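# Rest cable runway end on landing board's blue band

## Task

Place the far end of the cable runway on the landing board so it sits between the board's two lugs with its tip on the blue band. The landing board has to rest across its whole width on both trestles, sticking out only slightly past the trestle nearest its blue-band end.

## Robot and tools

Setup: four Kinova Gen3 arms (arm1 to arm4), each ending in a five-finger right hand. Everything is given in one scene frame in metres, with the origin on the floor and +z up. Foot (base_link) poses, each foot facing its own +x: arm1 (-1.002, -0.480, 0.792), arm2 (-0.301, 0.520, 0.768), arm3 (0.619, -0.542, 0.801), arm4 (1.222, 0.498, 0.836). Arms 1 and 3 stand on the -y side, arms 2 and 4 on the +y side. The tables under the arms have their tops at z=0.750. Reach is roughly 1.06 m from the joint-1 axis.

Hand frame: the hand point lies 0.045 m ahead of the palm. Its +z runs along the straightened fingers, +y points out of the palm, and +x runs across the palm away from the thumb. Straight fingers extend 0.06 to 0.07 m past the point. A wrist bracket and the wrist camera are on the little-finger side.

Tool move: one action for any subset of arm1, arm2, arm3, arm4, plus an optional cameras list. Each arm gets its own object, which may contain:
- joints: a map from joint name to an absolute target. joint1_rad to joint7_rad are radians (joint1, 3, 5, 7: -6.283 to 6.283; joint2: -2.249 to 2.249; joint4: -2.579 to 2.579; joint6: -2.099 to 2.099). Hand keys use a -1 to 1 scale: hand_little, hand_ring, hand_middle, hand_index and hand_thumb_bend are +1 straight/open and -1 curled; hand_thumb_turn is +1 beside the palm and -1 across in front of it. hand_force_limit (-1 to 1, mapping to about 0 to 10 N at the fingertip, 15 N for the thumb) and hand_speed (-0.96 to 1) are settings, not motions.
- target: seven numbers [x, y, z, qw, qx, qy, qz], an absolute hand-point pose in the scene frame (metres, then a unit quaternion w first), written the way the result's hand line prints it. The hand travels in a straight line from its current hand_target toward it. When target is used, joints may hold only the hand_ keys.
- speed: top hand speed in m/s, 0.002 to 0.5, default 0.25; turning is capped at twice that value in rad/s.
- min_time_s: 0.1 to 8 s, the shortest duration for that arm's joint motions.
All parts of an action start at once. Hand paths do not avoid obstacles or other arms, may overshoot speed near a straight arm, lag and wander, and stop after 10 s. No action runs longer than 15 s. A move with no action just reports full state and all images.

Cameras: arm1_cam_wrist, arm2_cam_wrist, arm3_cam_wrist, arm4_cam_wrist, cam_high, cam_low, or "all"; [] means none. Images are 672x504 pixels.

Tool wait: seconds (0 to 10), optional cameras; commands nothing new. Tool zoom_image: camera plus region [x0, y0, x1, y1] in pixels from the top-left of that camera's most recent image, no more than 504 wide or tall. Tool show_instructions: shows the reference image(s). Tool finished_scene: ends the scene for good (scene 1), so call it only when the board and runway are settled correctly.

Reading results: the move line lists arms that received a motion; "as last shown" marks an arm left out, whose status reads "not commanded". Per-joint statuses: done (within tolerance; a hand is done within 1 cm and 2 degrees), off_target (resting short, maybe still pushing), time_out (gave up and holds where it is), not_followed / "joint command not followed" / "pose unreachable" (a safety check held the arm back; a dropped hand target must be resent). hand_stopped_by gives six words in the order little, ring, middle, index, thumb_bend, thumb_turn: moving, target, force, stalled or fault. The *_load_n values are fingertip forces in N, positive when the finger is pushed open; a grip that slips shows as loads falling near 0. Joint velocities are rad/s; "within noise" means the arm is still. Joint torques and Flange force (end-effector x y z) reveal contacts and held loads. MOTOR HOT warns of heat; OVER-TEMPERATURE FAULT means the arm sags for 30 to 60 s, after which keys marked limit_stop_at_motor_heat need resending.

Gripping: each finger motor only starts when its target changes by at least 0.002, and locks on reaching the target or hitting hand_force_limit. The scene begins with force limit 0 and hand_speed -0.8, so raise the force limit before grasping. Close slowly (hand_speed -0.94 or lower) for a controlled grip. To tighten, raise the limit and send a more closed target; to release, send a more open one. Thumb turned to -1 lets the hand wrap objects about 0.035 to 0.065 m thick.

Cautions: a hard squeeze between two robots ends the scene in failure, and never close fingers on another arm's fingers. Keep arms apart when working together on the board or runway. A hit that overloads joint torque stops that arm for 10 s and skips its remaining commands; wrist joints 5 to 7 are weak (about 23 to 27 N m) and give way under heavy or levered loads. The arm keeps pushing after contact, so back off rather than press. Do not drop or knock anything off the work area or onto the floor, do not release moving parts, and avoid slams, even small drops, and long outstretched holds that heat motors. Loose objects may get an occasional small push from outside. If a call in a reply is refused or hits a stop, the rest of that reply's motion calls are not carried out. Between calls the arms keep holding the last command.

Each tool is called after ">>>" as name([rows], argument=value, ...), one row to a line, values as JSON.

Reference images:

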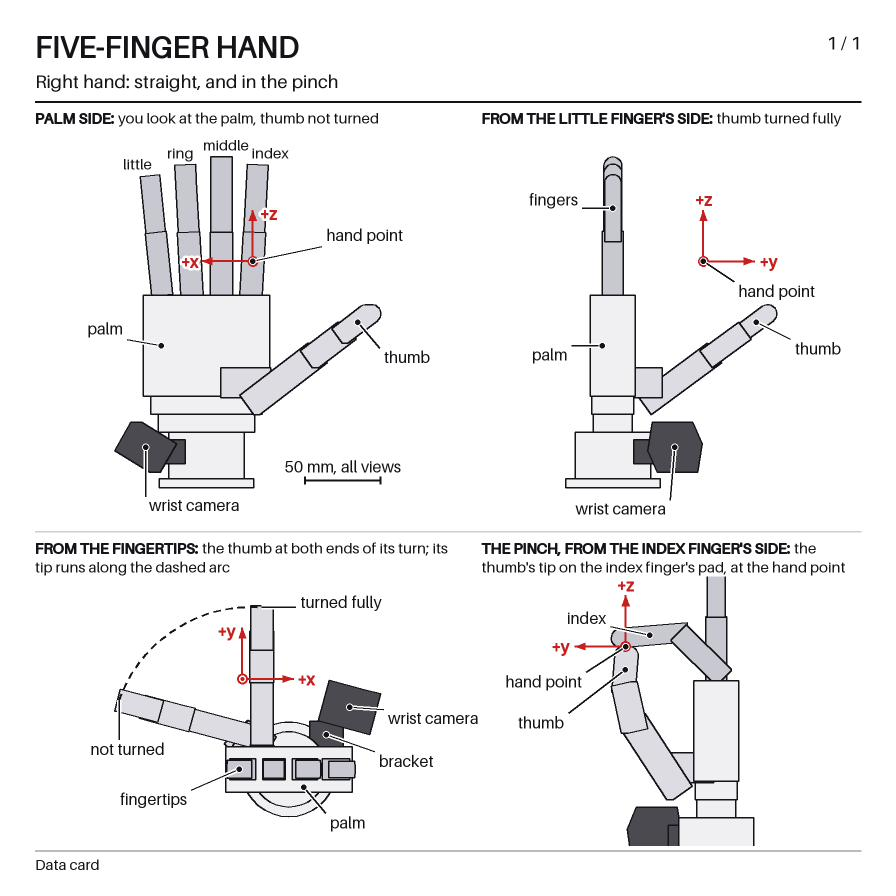

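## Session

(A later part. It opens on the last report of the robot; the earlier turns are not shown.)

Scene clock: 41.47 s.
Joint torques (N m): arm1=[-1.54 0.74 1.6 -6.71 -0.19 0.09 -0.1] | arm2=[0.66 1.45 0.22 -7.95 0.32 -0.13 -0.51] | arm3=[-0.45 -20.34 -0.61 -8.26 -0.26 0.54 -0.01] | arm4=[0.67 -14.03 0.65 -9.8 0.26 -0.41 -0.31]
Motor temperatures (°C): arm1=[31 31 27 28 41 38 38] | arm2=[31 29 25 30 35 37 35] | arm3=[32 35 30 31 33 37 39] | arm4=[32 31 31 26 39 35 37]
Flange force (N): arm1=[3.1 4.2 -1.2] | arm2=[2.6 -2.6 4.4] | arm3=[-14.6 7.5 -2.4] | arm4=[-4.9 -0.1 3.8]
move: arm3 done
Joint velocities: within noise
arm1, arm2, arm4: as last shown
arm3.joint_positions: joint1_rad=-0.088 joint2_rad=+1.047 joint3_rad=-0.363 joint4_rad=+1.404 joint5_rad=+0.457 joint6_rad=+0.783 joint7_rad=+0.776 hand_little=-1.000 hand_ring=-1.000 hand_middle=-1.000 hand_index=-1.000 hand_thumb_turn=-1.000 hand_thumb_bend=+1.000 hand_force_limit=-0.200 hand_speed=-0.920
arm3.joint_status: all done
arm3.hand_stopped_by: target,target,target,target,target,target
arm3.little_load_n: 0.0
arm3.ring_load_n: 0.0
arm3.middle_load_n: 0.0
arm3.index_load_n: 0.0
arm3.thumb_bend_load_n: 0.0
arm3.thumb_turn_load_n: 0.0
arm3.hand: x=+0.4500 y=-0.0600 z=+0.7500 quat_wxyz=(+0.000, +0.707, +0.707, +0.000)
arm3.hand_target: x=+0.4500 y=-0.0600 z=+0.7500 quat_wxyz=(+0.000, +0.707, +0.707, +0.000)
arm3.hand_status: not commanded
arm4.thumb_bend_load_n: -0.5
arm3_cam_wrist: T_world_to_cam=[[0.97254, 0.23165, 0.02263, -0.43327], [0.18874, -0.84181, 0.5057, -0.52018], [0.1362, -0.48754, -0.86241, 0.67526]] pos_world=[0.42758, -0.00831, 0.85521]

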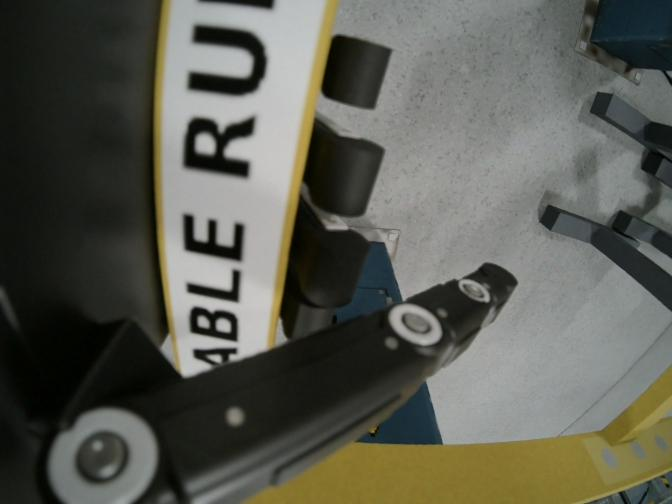

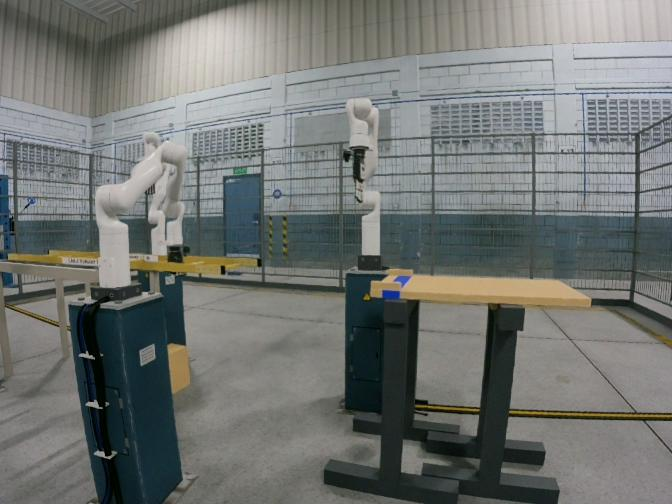

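>>> move(arm3={"target": [0.52, -0.06, 0.753, 0, 0.7071, 0.7071, 0], "speed": 0.06}, cameras=["arm3_cam_wrist", "cam_low", "cam_high"])

>>> zoom_image(camera="cam_low", region=[0, 200, 300, 300])

Scene clock: 43.27 s.
Joint torques (N m): arm1=[-1.48 0.7 1.6 -6.7 -0.17 0.13 -0.1] | arm2=[0.71 1.48 0.27 -7.9 0.32 -0.14 -0.49] | arm3=[-0.29 -22.22 -0.88 -8.43 -0.61 0.85 -0.43] | arm4=[0.63 -14 0.73 -9.82 0.29 -0.37 -0.28]
Motor temperatures (°C): arm1=[31 31 27 28 41 38 38] | arm2=[31 29 25 30 35 37 35] | arm3=[32 35 30 31 33 37 39] | arm4=[32 31 31 26 39 35 37]
Flange force (N): arm1=[2.9 4.3 -1.2] | arm2=[2.7 -2.4 4.2] | arm3=[-12.9 5.5 3.2] | arm4=[-5.1 -0.1 4.0]
move: arm3 done
Joint velocities: within noise
arm1.joint_positions: joint1_rad=-0.047 joint2_rad=-0.363 joint3_rad=-0.061 joint4_rad=+1.518 joint5_rad=-0.039 joint6_rad=+1.949 joint7_rad=-1.788 hand_little=+1.000 hand_ring=+1.000 hand_middle=+1.000 hand_index=+1.000 hand_thumb_turn=+1.000 hand_thumb_bend=+1.000 hand_force_limit=+0.000 hand_speed=-0.800
arm1.joint_status: not commanded
arm1.hand_stopped_by: target,target,target,target,target,target
arm1.little_load_n: 0.0
arm1.ring_load_n: -0.5
arm1.middle_load_n: 0.0
arm1.index_load_n: 0.0
arm1.thumb_bend_load_n: 0.0
arm1.thumb_turn_load_n: 0.0
arm1.hand: x=-1.0346 y=-0.2815 z=+1.2756 quat_wxyz=(-0.004, +0.609, -0.793, -0.015)
arm1.hand_target: x=-1.0346 y=-0.2815 z=+1.2756 quat_wxyz=(-0.004, +0.609, -0.793, -0.015)
arm1.hand_status: not commanded
arm2.joint_positions: joint1_rad=-0.495 joint2_rad=-0.404 joint3_rad=-0.111 joint4_rad=+1.478 joint5_rad=-0.037 joint6_rad=+2.015 joint7_rad=-2.120 hand_little=+1.000 hand_ring=+1.000 hand_middle=+1.000 hand_index=+1.000 hand_thumb_turn=+1.000 hand_thumb_bend=+1.000 hand_force_limit=+0.000 hand_speed=-0.800
arm2.joint_status: not commanded
arm2.hand_stopped_by: target,target,target,target,target,target
arm2.little_load_n: 0.0
arm2.ring_load_n: 0.0
arm2.middle_load_n: 0.0
arm2.index_load_n: 0.0
arm2.thumb_bend_load_n: 0.0
arm2.thumb_turn_load_n: 0.0
arm2.hand: x=-0.1969 y=+0.3685 z=+1.2711 quat_wxyz=(-0.026, -0.727, -0.686, +0.005)
arm2.hand_target: x=-0.1969 y=+0.3685 z=+1.2711 quat_wxyz=(-0.026, -0.727, -0.686, +0.005)
arm2.hand_status: not commanded
arm3.joint_positions: joint1_rad=+0.041 joint2_rad=+1.003 joint3_rad=-0.364 joint4_rad=+1.509 joint5_rad=+0.477 joint6_rad=+0.726 joint7_rad=+0.858 hand_little=-1.000 hand_ring=-1.000 hand_middle=-1.000 hand_index=-0.999 hand_thumb_turn=-1.000 hand_thumb_bend=+1.000 hand_force_limit=-0.200 hand_speed=-0.920
arm3.joint_status: not commanded
arm3.hand_stopped_by: target,target,target,target,target,target
arm3.little_load_n: 0.0
arm3.ring_load_n: 0.0
arm3.middle_load_n: 1.5
arm3.index_load_n: 3.5
arm3.thumb_bend_load_n: -0.5
arm3.thumb_turn_load_n: -0.5
arm3.hand: x=+0.5200 y=-0.0600 z=+0.7531 quat_wxyz=(+0.000, +0.707, +0.707, +0.000)
arm3.hand_target: x=+0.5200 y=-0.0600 z=+0.7530 quat_wxyz=(+0.000, +0.707, +0.707, +0.000)
arm3.hand_status: done (0.000 m and 0.0 deg from the pose sent, 0.070 m and 0.0 deg at the start)
arm4: as last shown
arm4.thumb_bend_load_n: 0.0
pictures: arm3_cam_wrist, cam_high, cam_low
arm3_cam_wrist: T_world_to_cam=[[0.97253, 0.23169, 0.02252, -0.50132], [0.18886, -0.84186, 0.50557, -0.5349], [0.13609, -0.48742, -0.86249, 0.66852]] pos_world=[0.49759, -0.00831, 0.85831]

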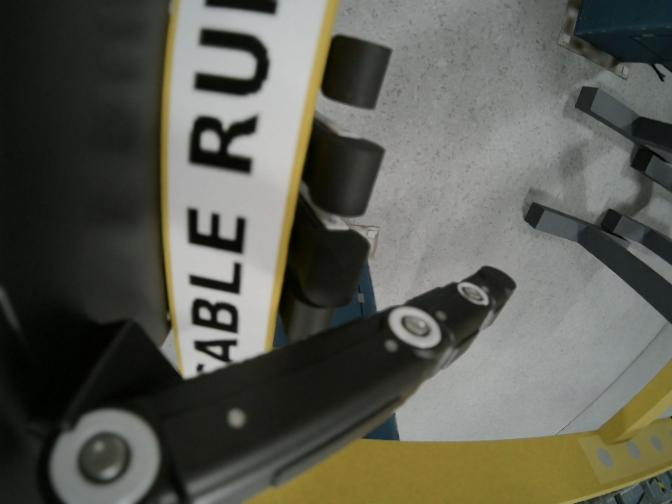

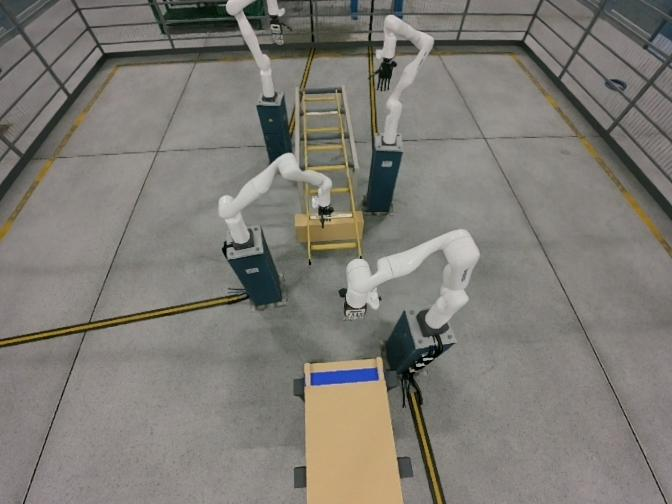

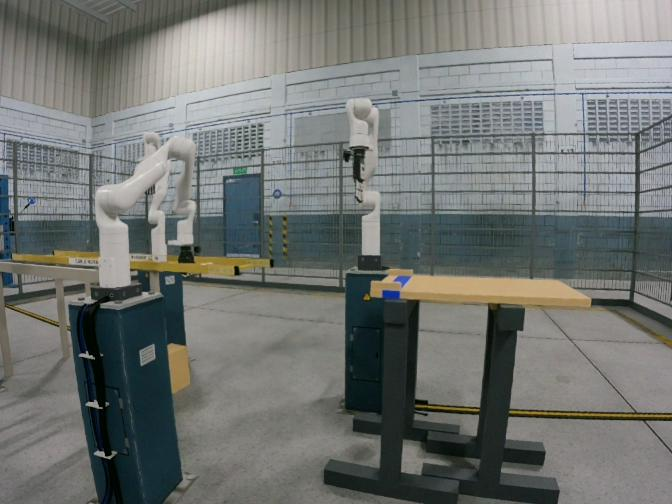

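Scaled by 1.680.

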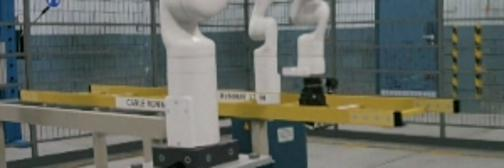

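>>> move(arm3={"target": [0.66, -0.06, 0.753, 0, 0.7071, 0.7071, 0], "speed": 0.08}, cameras=["arm3_cam_wrist", "cam_low", "cam_high"])

>>> zoom_image(camera="cam_low", region=[0, 200, 320, 300])

>>> zoom_image(camera="cam_high", region=[260, 70, 420, 300])

Scene clock: 45.67 s.
Joint torques (N m): arm1=[-1.46 0.78 1.47 -6.71 -0.19 0.11 -0.08] | arm2=[0.71 1.47 0.24 -7.89 0.31 -0.13 -0.5] | arm3=[-0.13 -22.21 -0.76 -8.14 -0.54 1 -0.4] | arm4=[0.61 -13.99 0.72 -9.82 0.3 -0.39 -0.28]
Motor temperatures (°C): arm1=[31 31 27 28 41 38 38] | arm2=[31 29 25 30 35 37 35] | arm3=[32 35 30 31 33 37 39] | arm4=[32 31 31 26 39 35 37]
Flange force (N): arm1=[3.1 3.9 -1.2] | arm2=[2.6 -2.5 4.2] | arm3=[-12.8 1.5 4.8] | arm4=[-5.1 0.0 3.9]
move: arm3 done
Joint velocities: within noise
arm1, arm2, arm4: as last shown
arm1.ring_load_n: 0.0
arm3.joint_positions: joint1_rad=+0.318 joint2_rad=+0.970 joint3_rad=-0.373 joint4_rad=+1.605 joint5_rad=+0.516 joint6_rad=+0.673 joint7_rad=+1.070 hand_little=-1.000 hand_ring=-1.000 hand_middle=-1.000 hand_index=-0.999 hand_thumb_turn=-1.000 hand_thumb_bend=+1.000 hand_force_limit=-0.200 hand_speed=-0.920
arm3.joint_status: not commanded
arm3.hand_stopped_by: target,target,target,target,target,target
arm3.little_load_n: 0.0
arm3.ring_load_n: 1.0
arm3.middle_load_n: 1.5
arm3.index_load_n: 3.0
arm3.thumb_bend_load_n: 0.0
arm3.thumb_turn_load_n: 0.0
arm3.hand: x=+0.6599 y=-0.0600 z=+0.7530 quat_wxyz=(+0.000, +0.707, +0.707, +0.000)
arm3.hand_target: x=+0.6600 y=-0.0600 z=+0.7530 quat_wxyz=(+0.000, +0.707, +0.707, +0.000)
arm3.hand_status: done (0.000 m and 0.0 deg from the pose sent, 0.140 m and 0.0 deg at the start)
pictures: arm3_cam_wrist, cam_high, cam_low
arm3_cam_wrist: T_world_to_cam=[[0.97255, 0.2316, 0.02255, -0.63751], [0.18874, -0.84182, 0.50568, -0.56132], [0.1361, -0.48754, -0.86243, 0.64931]] pos_world=[0.63759, -0.00831, 0.85821]

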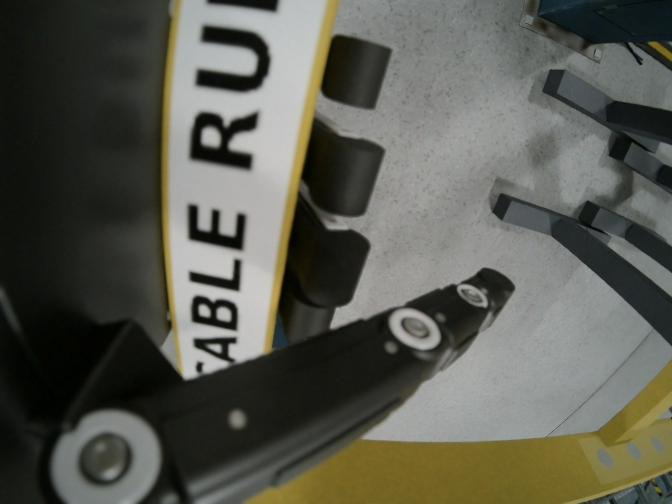

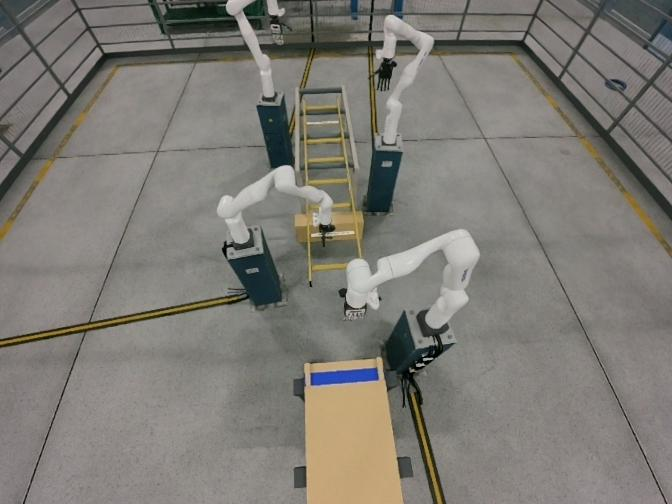

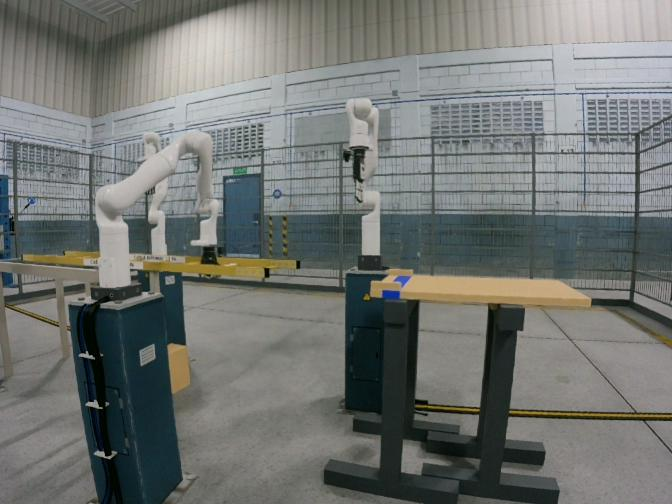

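Scaled by 1.575.

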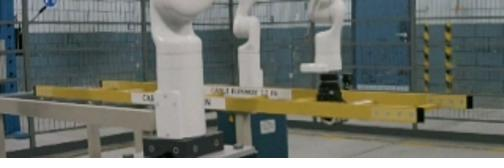

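Scaled by 2.191.

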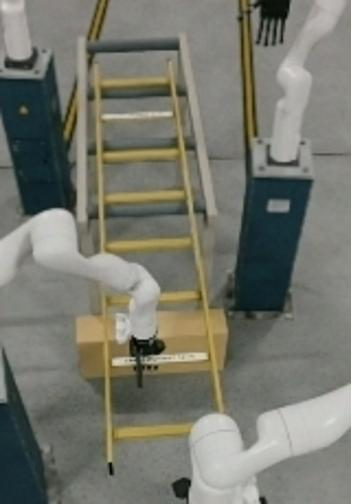

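>>> move(arm3={"target": [0.86, -0.06, 0.765, 0.0058, 0.7071, 0.7071, 0.0058], "speed": 0.08}, cameras=["cam_low", "cam_high"])

>>> zoom_image(camera="cam_low", region=[0, 200, 420, 330])

>>> zoom_image(camera="cam_high", region=[260, 70, 440, 340])

Scene clock: 49.83 s.
Joint torques (N m): arm1=[-1.49 0.71 1.6 -6.71 -0.19 0.15 -0.06] | arm2=[0.68 1.47 0.24 -7.87 0.33 -0.16 -0.51] | arm3=[1.06 -37.22 -2.63 -15.53 -0.45 0.17 -1.54] | arm4=[0.67 -14.05 0.67 -9.83 0.28 -0.39 -0.29]
Motor temperatures (°C): arm1=[31 31 27 28 41 38 38] | arm2=[31 29 25 30 35 37 35] | arm3=[32 35 30 31 33 37 39] | arm4=[32 31 31 26 39 35 37]
Flange force (N): arm1=[3.0 4.4 -1.1] | arm2=[2.6 -2.5 4.0] | arm3=[-15.7 -5.4 29.1] | arm4=[-5.0 -0.1 4.0]
move: arm3 done
Joint velocities: within noise
arm1, arm2: as last shown
arm1.thumb_bend_load_n: -0.5
arm2.ring_load_n: 0.5
arm2.thumb_turn_load_n: -0.5
arm3.joint_positions: joint1_rad=+0.694 joint2_rad=+0.992 joint3_rad=-0.409 joint4_rad=+1.493 joint5_rad=+0.536 joint6_rad=+0.771 joint7_rad=+1.448 hand_little=-1.000 hand_ring=-0.999 hand_middle=-0.999 hand_index=-0.999 hand_thumb_turn=-1.000 hand_thumb_bend=+1.000 hand_force_limit=-0.200 hand_speed=-0.920
arm3.joint_status: not commanded
arm3.hand_stopped_by: target,target,target,target,target,target
arm3.little_load_n: 2.0
arm3.ring_load_n: 6.5
arm3.middle_load_n: 7.0
arm3.index_load_n: 9.5
arm3.thumb_bend_load_n: 0.0
arm3.thumb_turn_load_n: 0.0
arm3.hand: x=+0.8599 y=-0.0600 z=+0.7649 quat_wxyz=(+0.006, +0.707, +0.707, +0.006)
arm3.hand_target: x=+0.8600 y=-0.0600 z=+0.7650 quat_wxyz=(+0.006, +0.707, +0.707, +0.006)
arm3.hand_status: done (0.000 m and 0.0 deg from the pose sent, 0.200 m and 0.9 deg at the start)
arm4.joint_positions: joint1_rad=-0.131 joint2_rad=+0.323 joint3_rad=+0.101 joint4_rad=+1.428 joint5_rad=-0.029 joint6_rad=+1.410 joint7_rad=+1.405 hand_little=+1.000 hand_ring=+1.000 hand_middle=+1.000 hand_index=+1.000 hand_thumb_turn=+1.000 hand_thumb_bend=+1.000 hand_force_limit=+0.000 hand_speed=-0.800
arm4.joint_status: not commanded
arm4.hand_stopped_by: target,target,target,target,target,target
arm4.little_load_n: 0.0
arm4.ring_load_n: 0.0
arm4.middle_load_n: 0.0
arm4.index_load_n: 0.0
arm4.thumb_bend_load_n: 0.0
arm4.thumb_turn_load_n: 0.0
arm4.hand: x=+1.2200 y=+0.1000 z=+1.1500 quat_wxyz=(+0.000, +0.707, -0.707, +0.000)
arm4.hand_target: x=+1.2200 y=+0.1000 z=+1.1500 quat_wxyz=(+0.000, +0.707, -0.707, +0.000)
arm4.hand_status: not commanded
pictures: cam_high, cam_low

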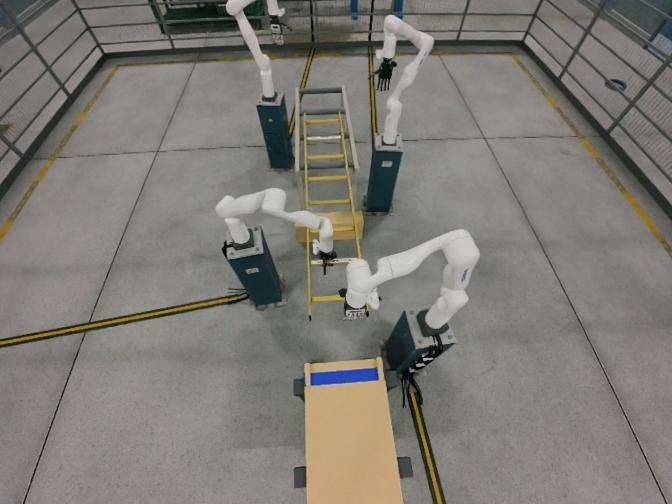

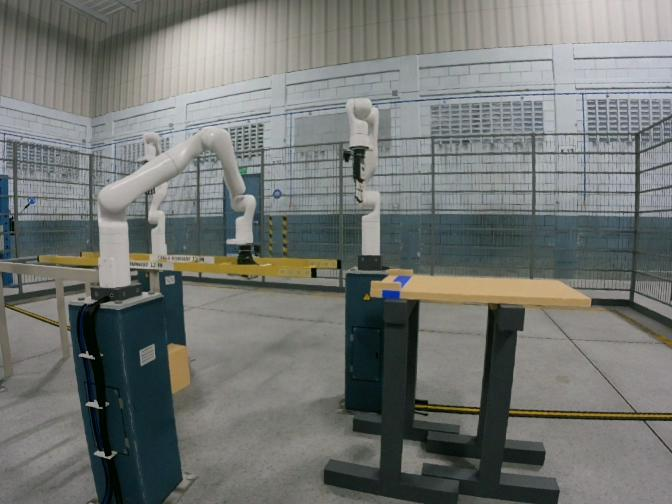

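Scaled by 1.200.

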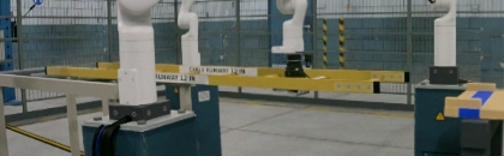

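Scaled by 1.867.

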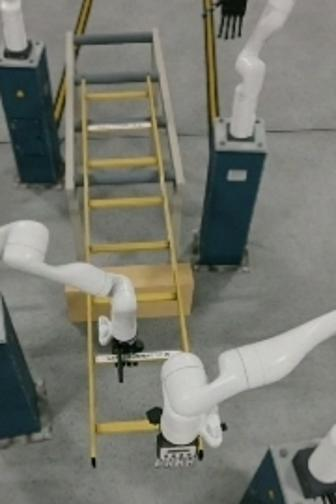

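>>> move(arm3={"target": [0.86, -0.06, 0.765, -0.0004, 0.7071, 0.7071, 0.0119], "speed": 0.05}, cameras=["arm3_cam_wrist"])

Scene clock: 51.93 s.
Joint torques (N m): arm1=[-1.52 0.72 1.55 -6.73 -0.18 0.14 -0.12] | arm2=[0.73 1.51 0.27 -7.91 0.32 -0.16 -0.48] | arm3=[0.65 -37.22 -2.95 -15.53 -0.55 -0.32 -1.38] | arm4=[0.66 -14.05 0.68 -9.79 0.26 -0.38 -0.3]
Motor temperatures (°C): arm1=[31 30 27 28 41 38 38] | arm2=[31 29 25 30 35 37 35] | arm3=[32 36 30 31 33 37 39] | arm4=[32 31 31 26 39 35 37]
Flange force (N): arm1=[3.0 4.0 -1.1] | arm2=[2.8 -2.5 4.2] | arm3=[-15.5 -4.6 28.8] | arm4=[-4.9 -0.1 3.9]
move: arm3 done
Joint velocities: within noise
arm1, arm2, arm4: as last shown
arm1.thumb_bend_load_n: 0.0
arm2.ring_load_n: 0.0
arm2.thumb_bend_load_n: -0.5
arm2.thumb_turn_load_n: 0.0
arm3.joint_positions: joint1_rad=+0.699 joint2_rad=+0.983 joint3_rad=-0.408 joint4_rad=+1.514 joint5_rad=+0.542 joint6_rad=+0.742 joint7_rad=+1.442 hand_little=-1.000 hand_ring=-0.999 hand_middle=-0.999 hand_index=-0.999 hand_thumb_turn=-1.000 hand_thumb_bend=+1.000 hand_force_limit=-0.200 hand_speed=-0.920
arm3.joint_status: not commanded
arm3.hand_stopped_by: target,target,target,target,target,target
arm3.little_load_n: 2.5
arm3.ring_load_n: 6.0
arm3.middle_load_n: 5.5
arm3.index_load_n: 7.5
arm3.thumb_bend_load_n: 0.0
arm3.thumb_turn_load_n: -0.5
arm3.hand: x=+0.8600 y=-0.0600 z=+0.7650 quat_wxyz=(+0.000, +0.707, +0.707, +0.012)
arm3.hand_target: x=+0.8600 y=-0.0600 z=+0.7650 quat_wxyz=(+0.000, +0.707, +0.707, +0.012)
arm3.hand_status: done (0.000 m and 0.0 deg from the pose sent, 0.000 m and 1.0 deg at the start)
arm3_cam_wrist: T_world_to_cam=[[0.97203, 0.231, 0.04242, -0.84713], [0.18056, -0.85049, 0.49402, -0.58964], [0.1502, -0.47254, -0.86841, 0.62577]] pos_world=[0.8359, -0.0101, 0.87066]

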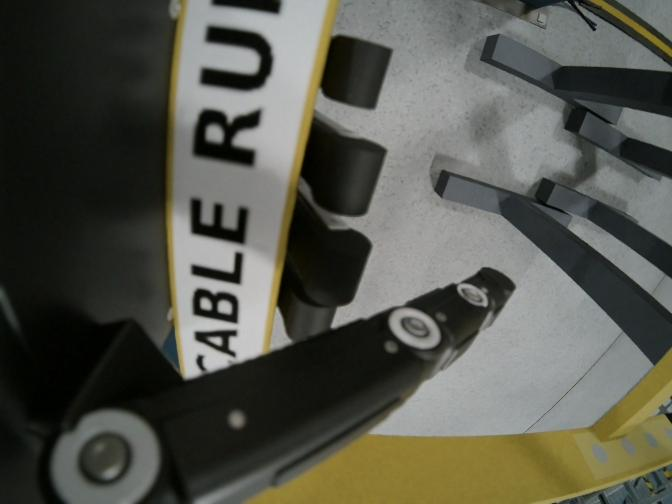

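>>> move(arm3={"target": [0.86, -0.06, 0.765, -0.0083, 0.7068, 0.7068, 0.0199], "speed": 0.05}, cameras=["arm3_cam_wrist"])

Scene clock: 53.00 s.
Joint torques (N m): arm1=[-1.5 0.73 1.63 -6.71 -0.2 0.14 -0.11] | arm2=[0.69 1.5 0.22 -7.94 0.32 -0.12 -0.48] | arm3=[0.22 -36.93 -3.36 -15.41 -0.54 -0.63 -1.19] | arm4=[0.67 -14.07 0.65 -9.8 0.28 -0.4 -0.28]
Motor temperatures (°C): arm1=[31 30 27 28 41 38 38] | arm2=[31 29 25 30 35 37 35] | arm3=[32 36 30 31 33 37 39] | arm4=[32 31 31 26 39 35 37]
Flange force (N): arm1=[3.0 4.3 -1.1] | arm2=[2.7 -2.6 4.4] | arm3=[-15.8 -4.0 28.3] | arm4=[-4.8 -0.1 3.9]
move: arm3 done
Joint velocities: within noise
arm1, arm2, arm4: as last shown
arm2.thumb_bend_load_n: 0.0
arm3.joint_positions: joint1_rad=+0.705 joint2_rad=+0.971 joint3_rad=-0.406 joint4_rad=+1.542 joint5_rad=+0.550 joint6_rad=+0.703 joint7_rad=+1.433 hand_little=-1.000 hand_ring=-0.999 hand_middle=-0.999 hand_index=-0.999 hand_thumb_turn=-1.000 hand_thumb_bend=+1.000 hand_force_limit=-0.200 hand_speed=-0.920
arm3.joint_status: not commanded
arm3.hand_stopped_by: target,target,target,target,target,target
arm3.little_load_n: 4.5
arm3.ring_load_n: 6.5
arm3.middle_load_n: 5.0
arm3.index_load_n: 5.0
arm3.thumb_bend_load_n: 0.0
arm3.thumb_turn_load_n: 0.0
arm3.hand: x=+0.8600 y=-0.0600 z=+0.7650 quat_wxyz=(-0.008, +0.707, +0.707, +0.020)
arm3.hand_target: x=+0.8600 y=-0.0600 z=+0.7650 quat_wxyz=(-0.008, +0.707, +0.707, +0.020)
arm3.hand_status: done (0.000 m and 0.0 deg from the pose sent, 0.000 m and 1.3 deg at the start)
arm3_cam_wrist: T_world_to_cam=[[0.97198, 0.23017, 0.04774, -0.85122], [0.18066, -0.86137, 0.47476, -0.57568], [0.1504, -0.45283, -0.87882, 0.63476]] pos_world=[0.8359, -0.01251, 0.87179]

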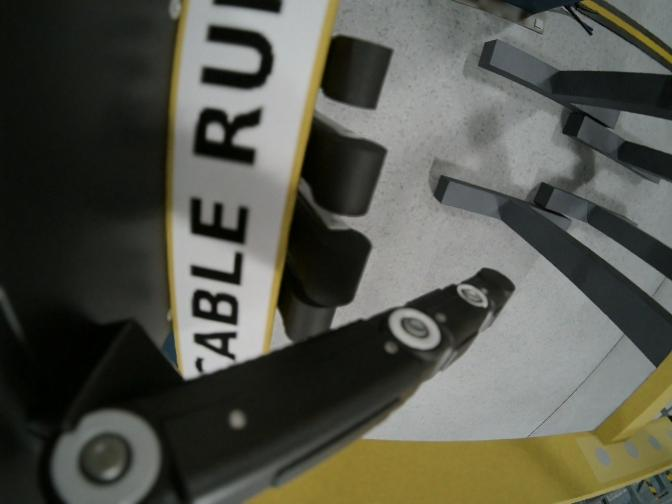

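>>> move(arm4={"joints": {"joint7_rad": -1.74}})

>>> move(arm4={"target": [1.42, 0.28, 1.15, 0, 0.7071, 0.7071, 0], "speed": 0.2}, arm3={"target": [1.02, -0.06, 0.77, -0.0083, 0.7068, 0.7068, 0.0199], "speed": 0.08}, cameras=["arm3_cam_wrist", "arm4_cam_wrist", "cam_high", "cam_low"])

>>> zoom_image(camera="cam_low", region=[200, 200, 450, 340])

>>> zoom_image(camera="cam_high", region=[260, 270, 440, 450])

>>> zoom_image(camera="cam_high", region=[260, 70, 440, 270])

Scene clock: 56.83 s.
Joint torques (N m): arm1=[-1.51 0.79 1.49 -6.65 -0.18 0.1 -0.11] | arm2=[0.72 1.46 0.25 -7.88 0.29 -0.14 -0.5] | arm3=[0.26 -36.94 -3.35 -15.41 -0.53 -0.66 -1.21] | arm4=[0.69 -14.1 0.67 -9.9 0.25 -0.53 -0.32]
Motor temperatures (°C): arm1=[31 30 27 28 41 38 38] | arm2=[31 29 25 30 35 37 35] | arm3=[32 37 30 31 33 37 39] | arm4=[32 31 31 26 39 35 37]
Flange force (N): arm1=[3.0 3.9 -1.5] | arm2=[2.6 -2.5 4.1] | arm3=[-15.7 -4.0 28.3] | arm4=[5.0 0.1 3.8]
move: arm4 done
Joint velocities: within noise
arm1, arm2, arm3: as last shown
arm2.thumb_bend_load_n: -0.5
arm4.joint_positions: joint1_rad=-0.131 joint2_rad=+0.323 joint3_rad=+0.101 joint4_rad=+1.428 joint5_rad=-0.029 joint6_rad=+1.410 joint7_rad=-1.740 hand_little=+1.000 hand_ring=+1.000 hand_middle=+1.000 hand_index=+1.000 hand_thumb_turn=+1.000 hand_thumb_bend=+1.000 hand_force_limit=+0.000 hand_speed=-0.800
arm4.joint_status: all done
arm4.hand_stopped_by: target,target,target,target,target,target
arm4.little_load_n: 0.0
arm4.ring_load_n: 0.0
arm4.middle_load_n: 0.0
arm4.index_load_n: 0.0
arm4.thumb_bend_load_n: 0.0
arm4.thumb_turn_load_n: 0.0
arm4.hand: x=+1.3403 y=+0.0382 z=+1.1500 quat_wxyz=(+0.000, -0.708, -0.706, +0.000)
arm4.hand_target: x=+1.3403 y=+0.0382 z=+1.1500 quat_wxyz=(+0.000, -0.708, -0.706, +0.000)
arm4.hand_status: not commanded
pictures: none

Scene clock: 59.37 s.
Joint torques (N m): arm1=[-1.44 0.81 1.54 -6.73 -0.17 0.09 -0.06] | arm2=[0.67 1.5 0.27 -7.91 0.33 -0.12 -0.53] | arm3=[-0.07 -43.75 -4.95 -19.06 -0.51 -1.3 -1.31] | arm4=[0.76 -4.97 0.44 -9.86 0.32 -0.54 -0.32]
Motor temperatures (°C): arm1=[31 30 27 28 41 38 38] | arm2=[31 29 25 30 35 37 35] | arm3=[32 38 30 31 33 37 39] | arm4=[32 31 31 26 39 35 37]
Flange force (N): arm1=[3.2 4.2 -1.1] | arm2=[2.7 -2.5 4.3] | arm3=[-19.2 -10.3 31.9] | arm4=[3.3 -1.7 3.9]
move: arm3 done; arm4 done
Joint velocities: within noise
arm1, arm2: as last shown
arm2.thumb_bend_load_n: 0.0
arm3.joint_positions: joint1_rad=+0.948 joint2_rad=+1.085 joint3_rad=-0.458 joint4_rad=+1.228 joint5_rad=+0.526 joint6_rad=+0.901 joint7_rad=+1.783 hand_little=-0.999 hand_ring=-0.999 hand_middle=-0.999 hand_index=-0.999 hand_thumb_turn=-1.000 hand_thumb_bend=+1.000 hand_force_limit=-0.200 hand_speed=-0.920
arm3.joint_status: not commanded
arm3.hand_stopped_by: target,target,target,target,target,target
arm3.little_load_n: 6.0
arm3.ring_load_n: 7.5
arm3.middle_load_n: 6.5
arm3.index_load_n: 5.5
arm3.thumb_bend_load_n: 0.0
arm3.thumb_turn_load_n: 0.0
arm3.hand: x=+1.0198 y=-0.0600 z=+0.7699 quat_wxyz=(-0.008, +0.707, +0.707, +0.020)
arm3.hand_target: x=+1.0200 y=-0.0600 z=+0.7700 quat_wxyz=(-0.008, +0.707, +0.707, +0.020)
arm3.hand_status: done (0.000 m and 0.0 deg from the pose sent, 0.160 m and 0.0 deg at the start)
arm4.joint_positions: joint1_rad=-0.409 joint2_rad=-0.150 joint3_rad=-0.149 joint4_rad=+1.941 joint5_rad=-0.028 joint6_rad=+1.365 joint7_rad=-2.256 hand_little=+1.000 hand_ring=+1.000 hand_middle=+1.000 hand_index=+1.000 hand_thumb_turn=+1.000 hand_thumb_bend=+1.000 hand_force_limit=+0.000 hand_speed=-0.800
arm4.joint_status: not commanded
arm4.hand_stopped_by: target,target,target,target,target,target
arm4.little_load_n: 0.0
arm4.ring_load_n: 0.0
arm4.middle_load_n: 0.0
arm4.index_load_n: 0.0
arm4.thumb_bend_load_n: 0.0
arm4.thumb_turn_load_n: 0.0
arm4.hand: x=+1.4200 y=+0.2800 z=+1.1500 quat_wxyz=(+0.000, -0.707, -0.707, +0.000)
arm4.hand_target: x=+1.4200 y=+0.2800 z=+1.1500 quat_wxyz=(+0.000, -0.707, -0.707, +0.000)
arm4.hand_status: done (0.000 m and 0.0 deg from the pose sent, 0.255 m and 0.2 deg at the start)
arm3_cam_wrist: T_world_to_cam=[[0.97194, 0.23039, 0.04748, -1.00651], [0.18096, -0.86127, 0.47483, -0.60724], [0.15029, -0.45291, -0.87879, 0.61512]] pos_world=[0.9957, -0.01251, 0.87669]
arm4_cam_wrist: T_world_to_cam=[[0.96657, 0.25039, 0.05523, -1.50966], [0.1857, -0.83213, 0.52257, -0.62874], [0.1768, -0.49484, -0.85081, 0.98269]] pos_world=[1.40221, 0.34108, 1.24802]

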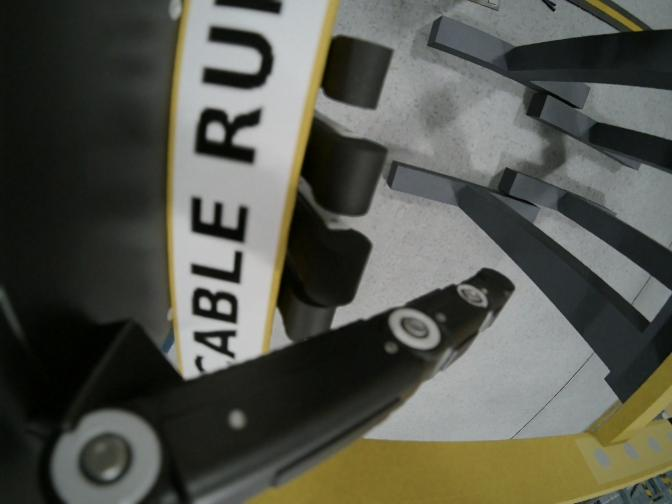

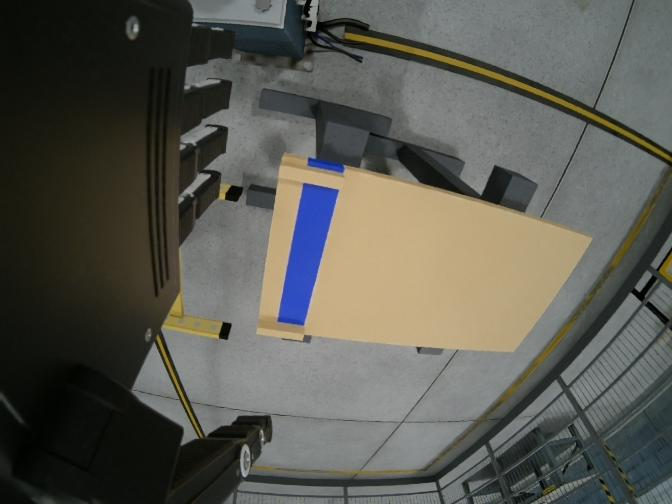

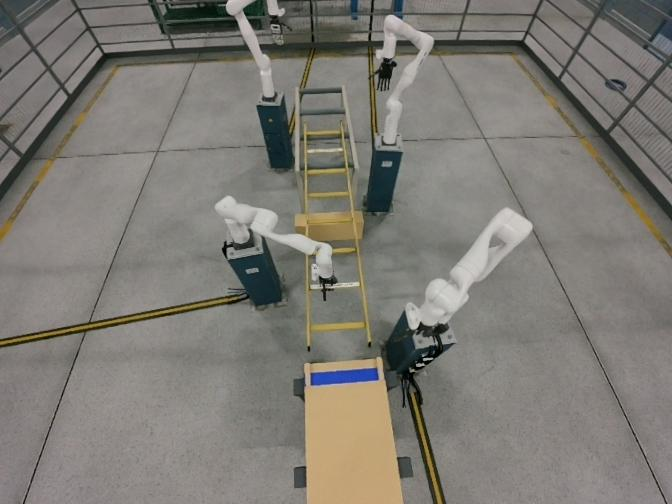

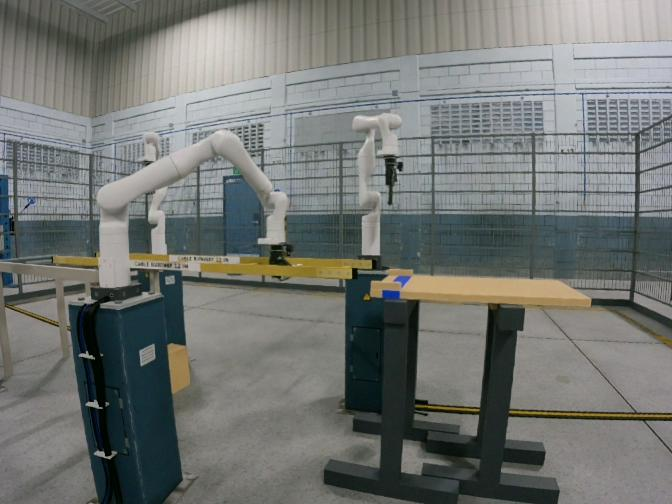

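Scaled by 2.016.

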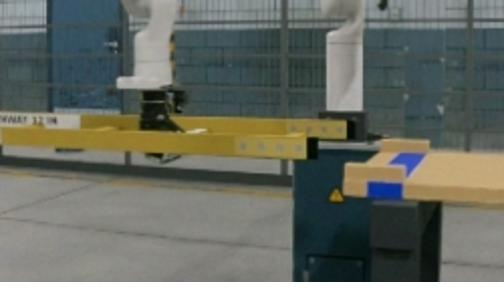

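Scaled by 2.800.

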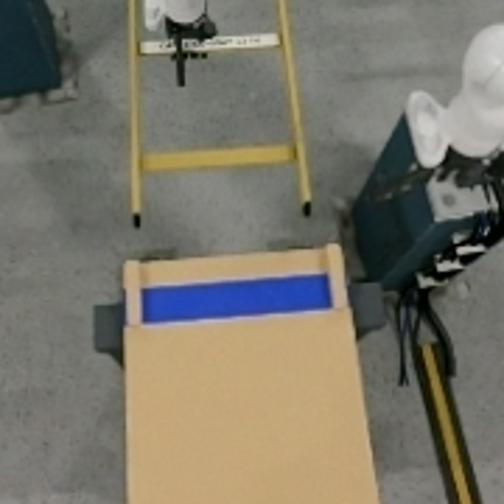

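Scaled by 2.520.

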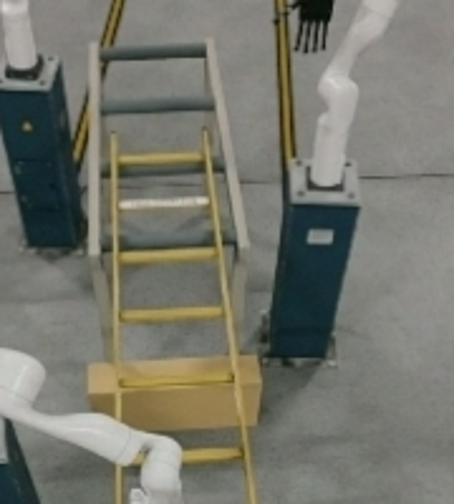

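>>> move(arm3={"target": [1.065, -0.048, 0.79, -0.0024, 0.7041, 0.7094, 0.0259], "speed": 0.05}, cameras=["arm4_cam_wrist", "cam_high", "cam_low"])

>>> zoom_image(camera="cam_low", region=[300, 230, 450, 330])

>>> zoom_image(camera="cam_high", region=[280, 330, 400, 430])

>>> zoom_image(camera="arm4_cam_wrist", region=[170, 120, 400, 360])

Scene clock: 61.90 s.
Joint torques (N m): arm1=[-1.46 0.74 1.58 -6.76 -0.14 0.12 -0.11] | arm2=[0.68 1.5 0.23 -7.88 0.31 -0.13 -0.51] | arm3=[0.08 -46.72 -4.53 -21 -0.19 -1.6 -1.42] | arm4=[0.75 -5.02 0.48 -9.88 0.3 -0.52 -0.27]
Motor temperatures (°C): arm1=[31 30 27 28 41 38 38] | arm2=[31 29 25 30 35 37 35] | arm3=[32 38 30 32 33 37 39] | arm4=[32 31 31 26 39 35 37]
Flange force (N): arm1=[3.1 4.2 -1.0] | arm2=[2.7 -2.6 4.2] | arm3=[-21.6 -14.2 33.2] | arm4=[3.3 -1.4 4.1]
move: arm3 done
Joint velocities: within noise
arm1, arm2, arm4: as last shown
arm1.middle_load_n: -0.5
arm1.thumb_bend_load_n: -0.5
arm3.joint_positions: joint1_rad=+0.969 joint2_rad=+1.119 joint3_rad=-0.469 joint4_rad=+1.062 joint5_rad=+0.517 joint6_rad=+1.015 joint7_rad=+1.881 hand_little=-0.999 hand_ring=-0.999 hand_middle=-0.999 hand_index=-0.999 hand_thumb_turn=-1.000 hand_thumb_bend=+1.000 hand_force_limit=-0.200 hand_speed=-0.920
arm3.joint_status: not commanded
arm3.hand_stopped_by: target,target,target,target,target,target
arm3.little_load_n: 6.5
arm3.ring_load_n: 8.0
arm3.middle_load_n: 7.0
arm3.index_load_n: 7.0
arm3.thumb_bend_load_n: 0.0
arm3.thumb_turn_load_n: 0.0
arm3.hand: x=+1.0650 y=-0.0480 z=+0.7900 quat_wxyz=(-0.002, +0.704, +0.710, +0.026)
arm3.hand_target: x=+1.0650 y=-0.0480 z=+0.7900 quat_wxyz=(-0.002, +0.704, +0.710, +0.026)
arm3.hand_status: done (0.000 m and 0.0 deg from the pose sent, 0.051 m and 1.1 deg at the start)
arm4_cam_wrist: T_world_to_cam=[[0.96657, 0.25039, 0.05523, -1.50966], [0.1857, -0.83213, 0.52257, -0.62874], [0.1768, -0.49484, -0.85081, 0.98269]] pos_world=[1.40221, 0.34108, 1.24802]

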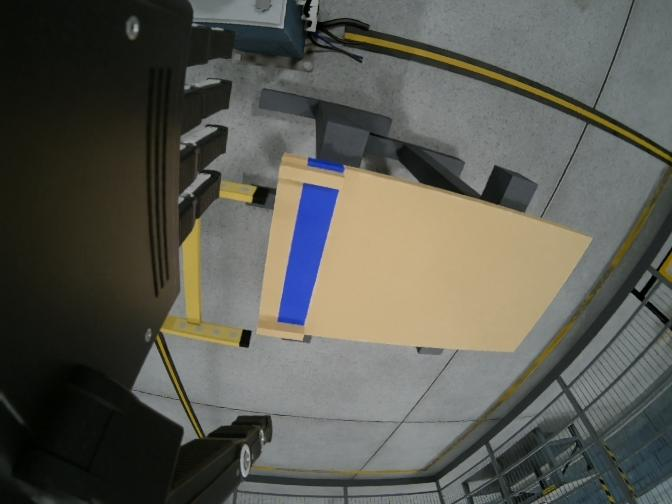

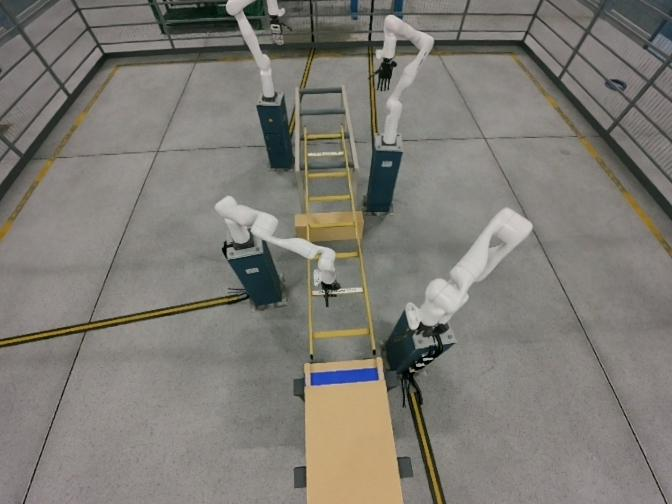

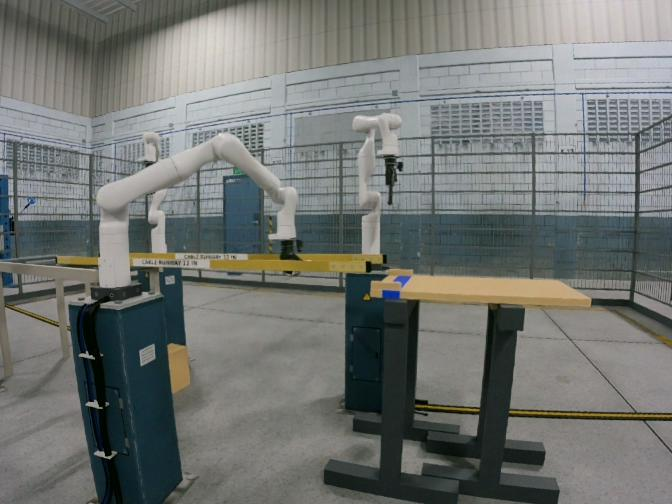

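Scaled by 3.360.

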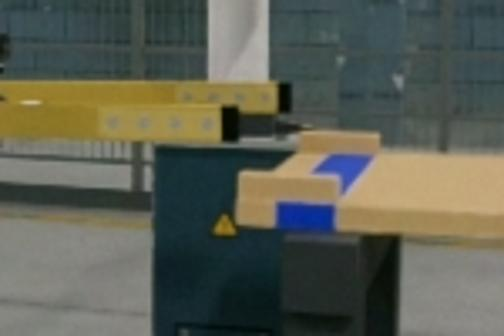

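Scaled by 4.200.

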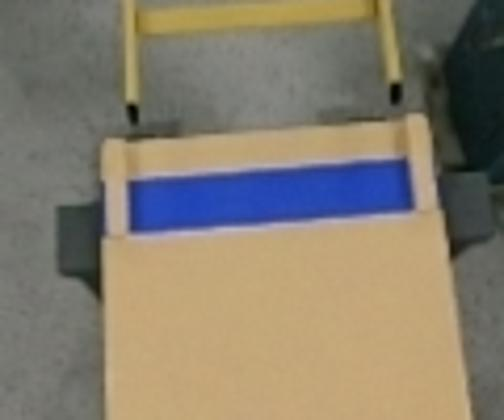

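Scaled by 2.100 from the camera's image (finer frame: 960x720).

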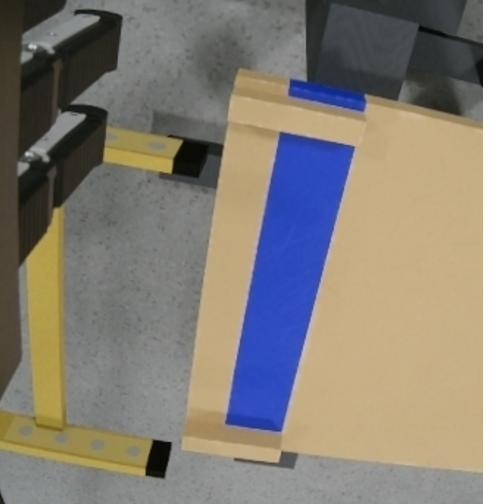

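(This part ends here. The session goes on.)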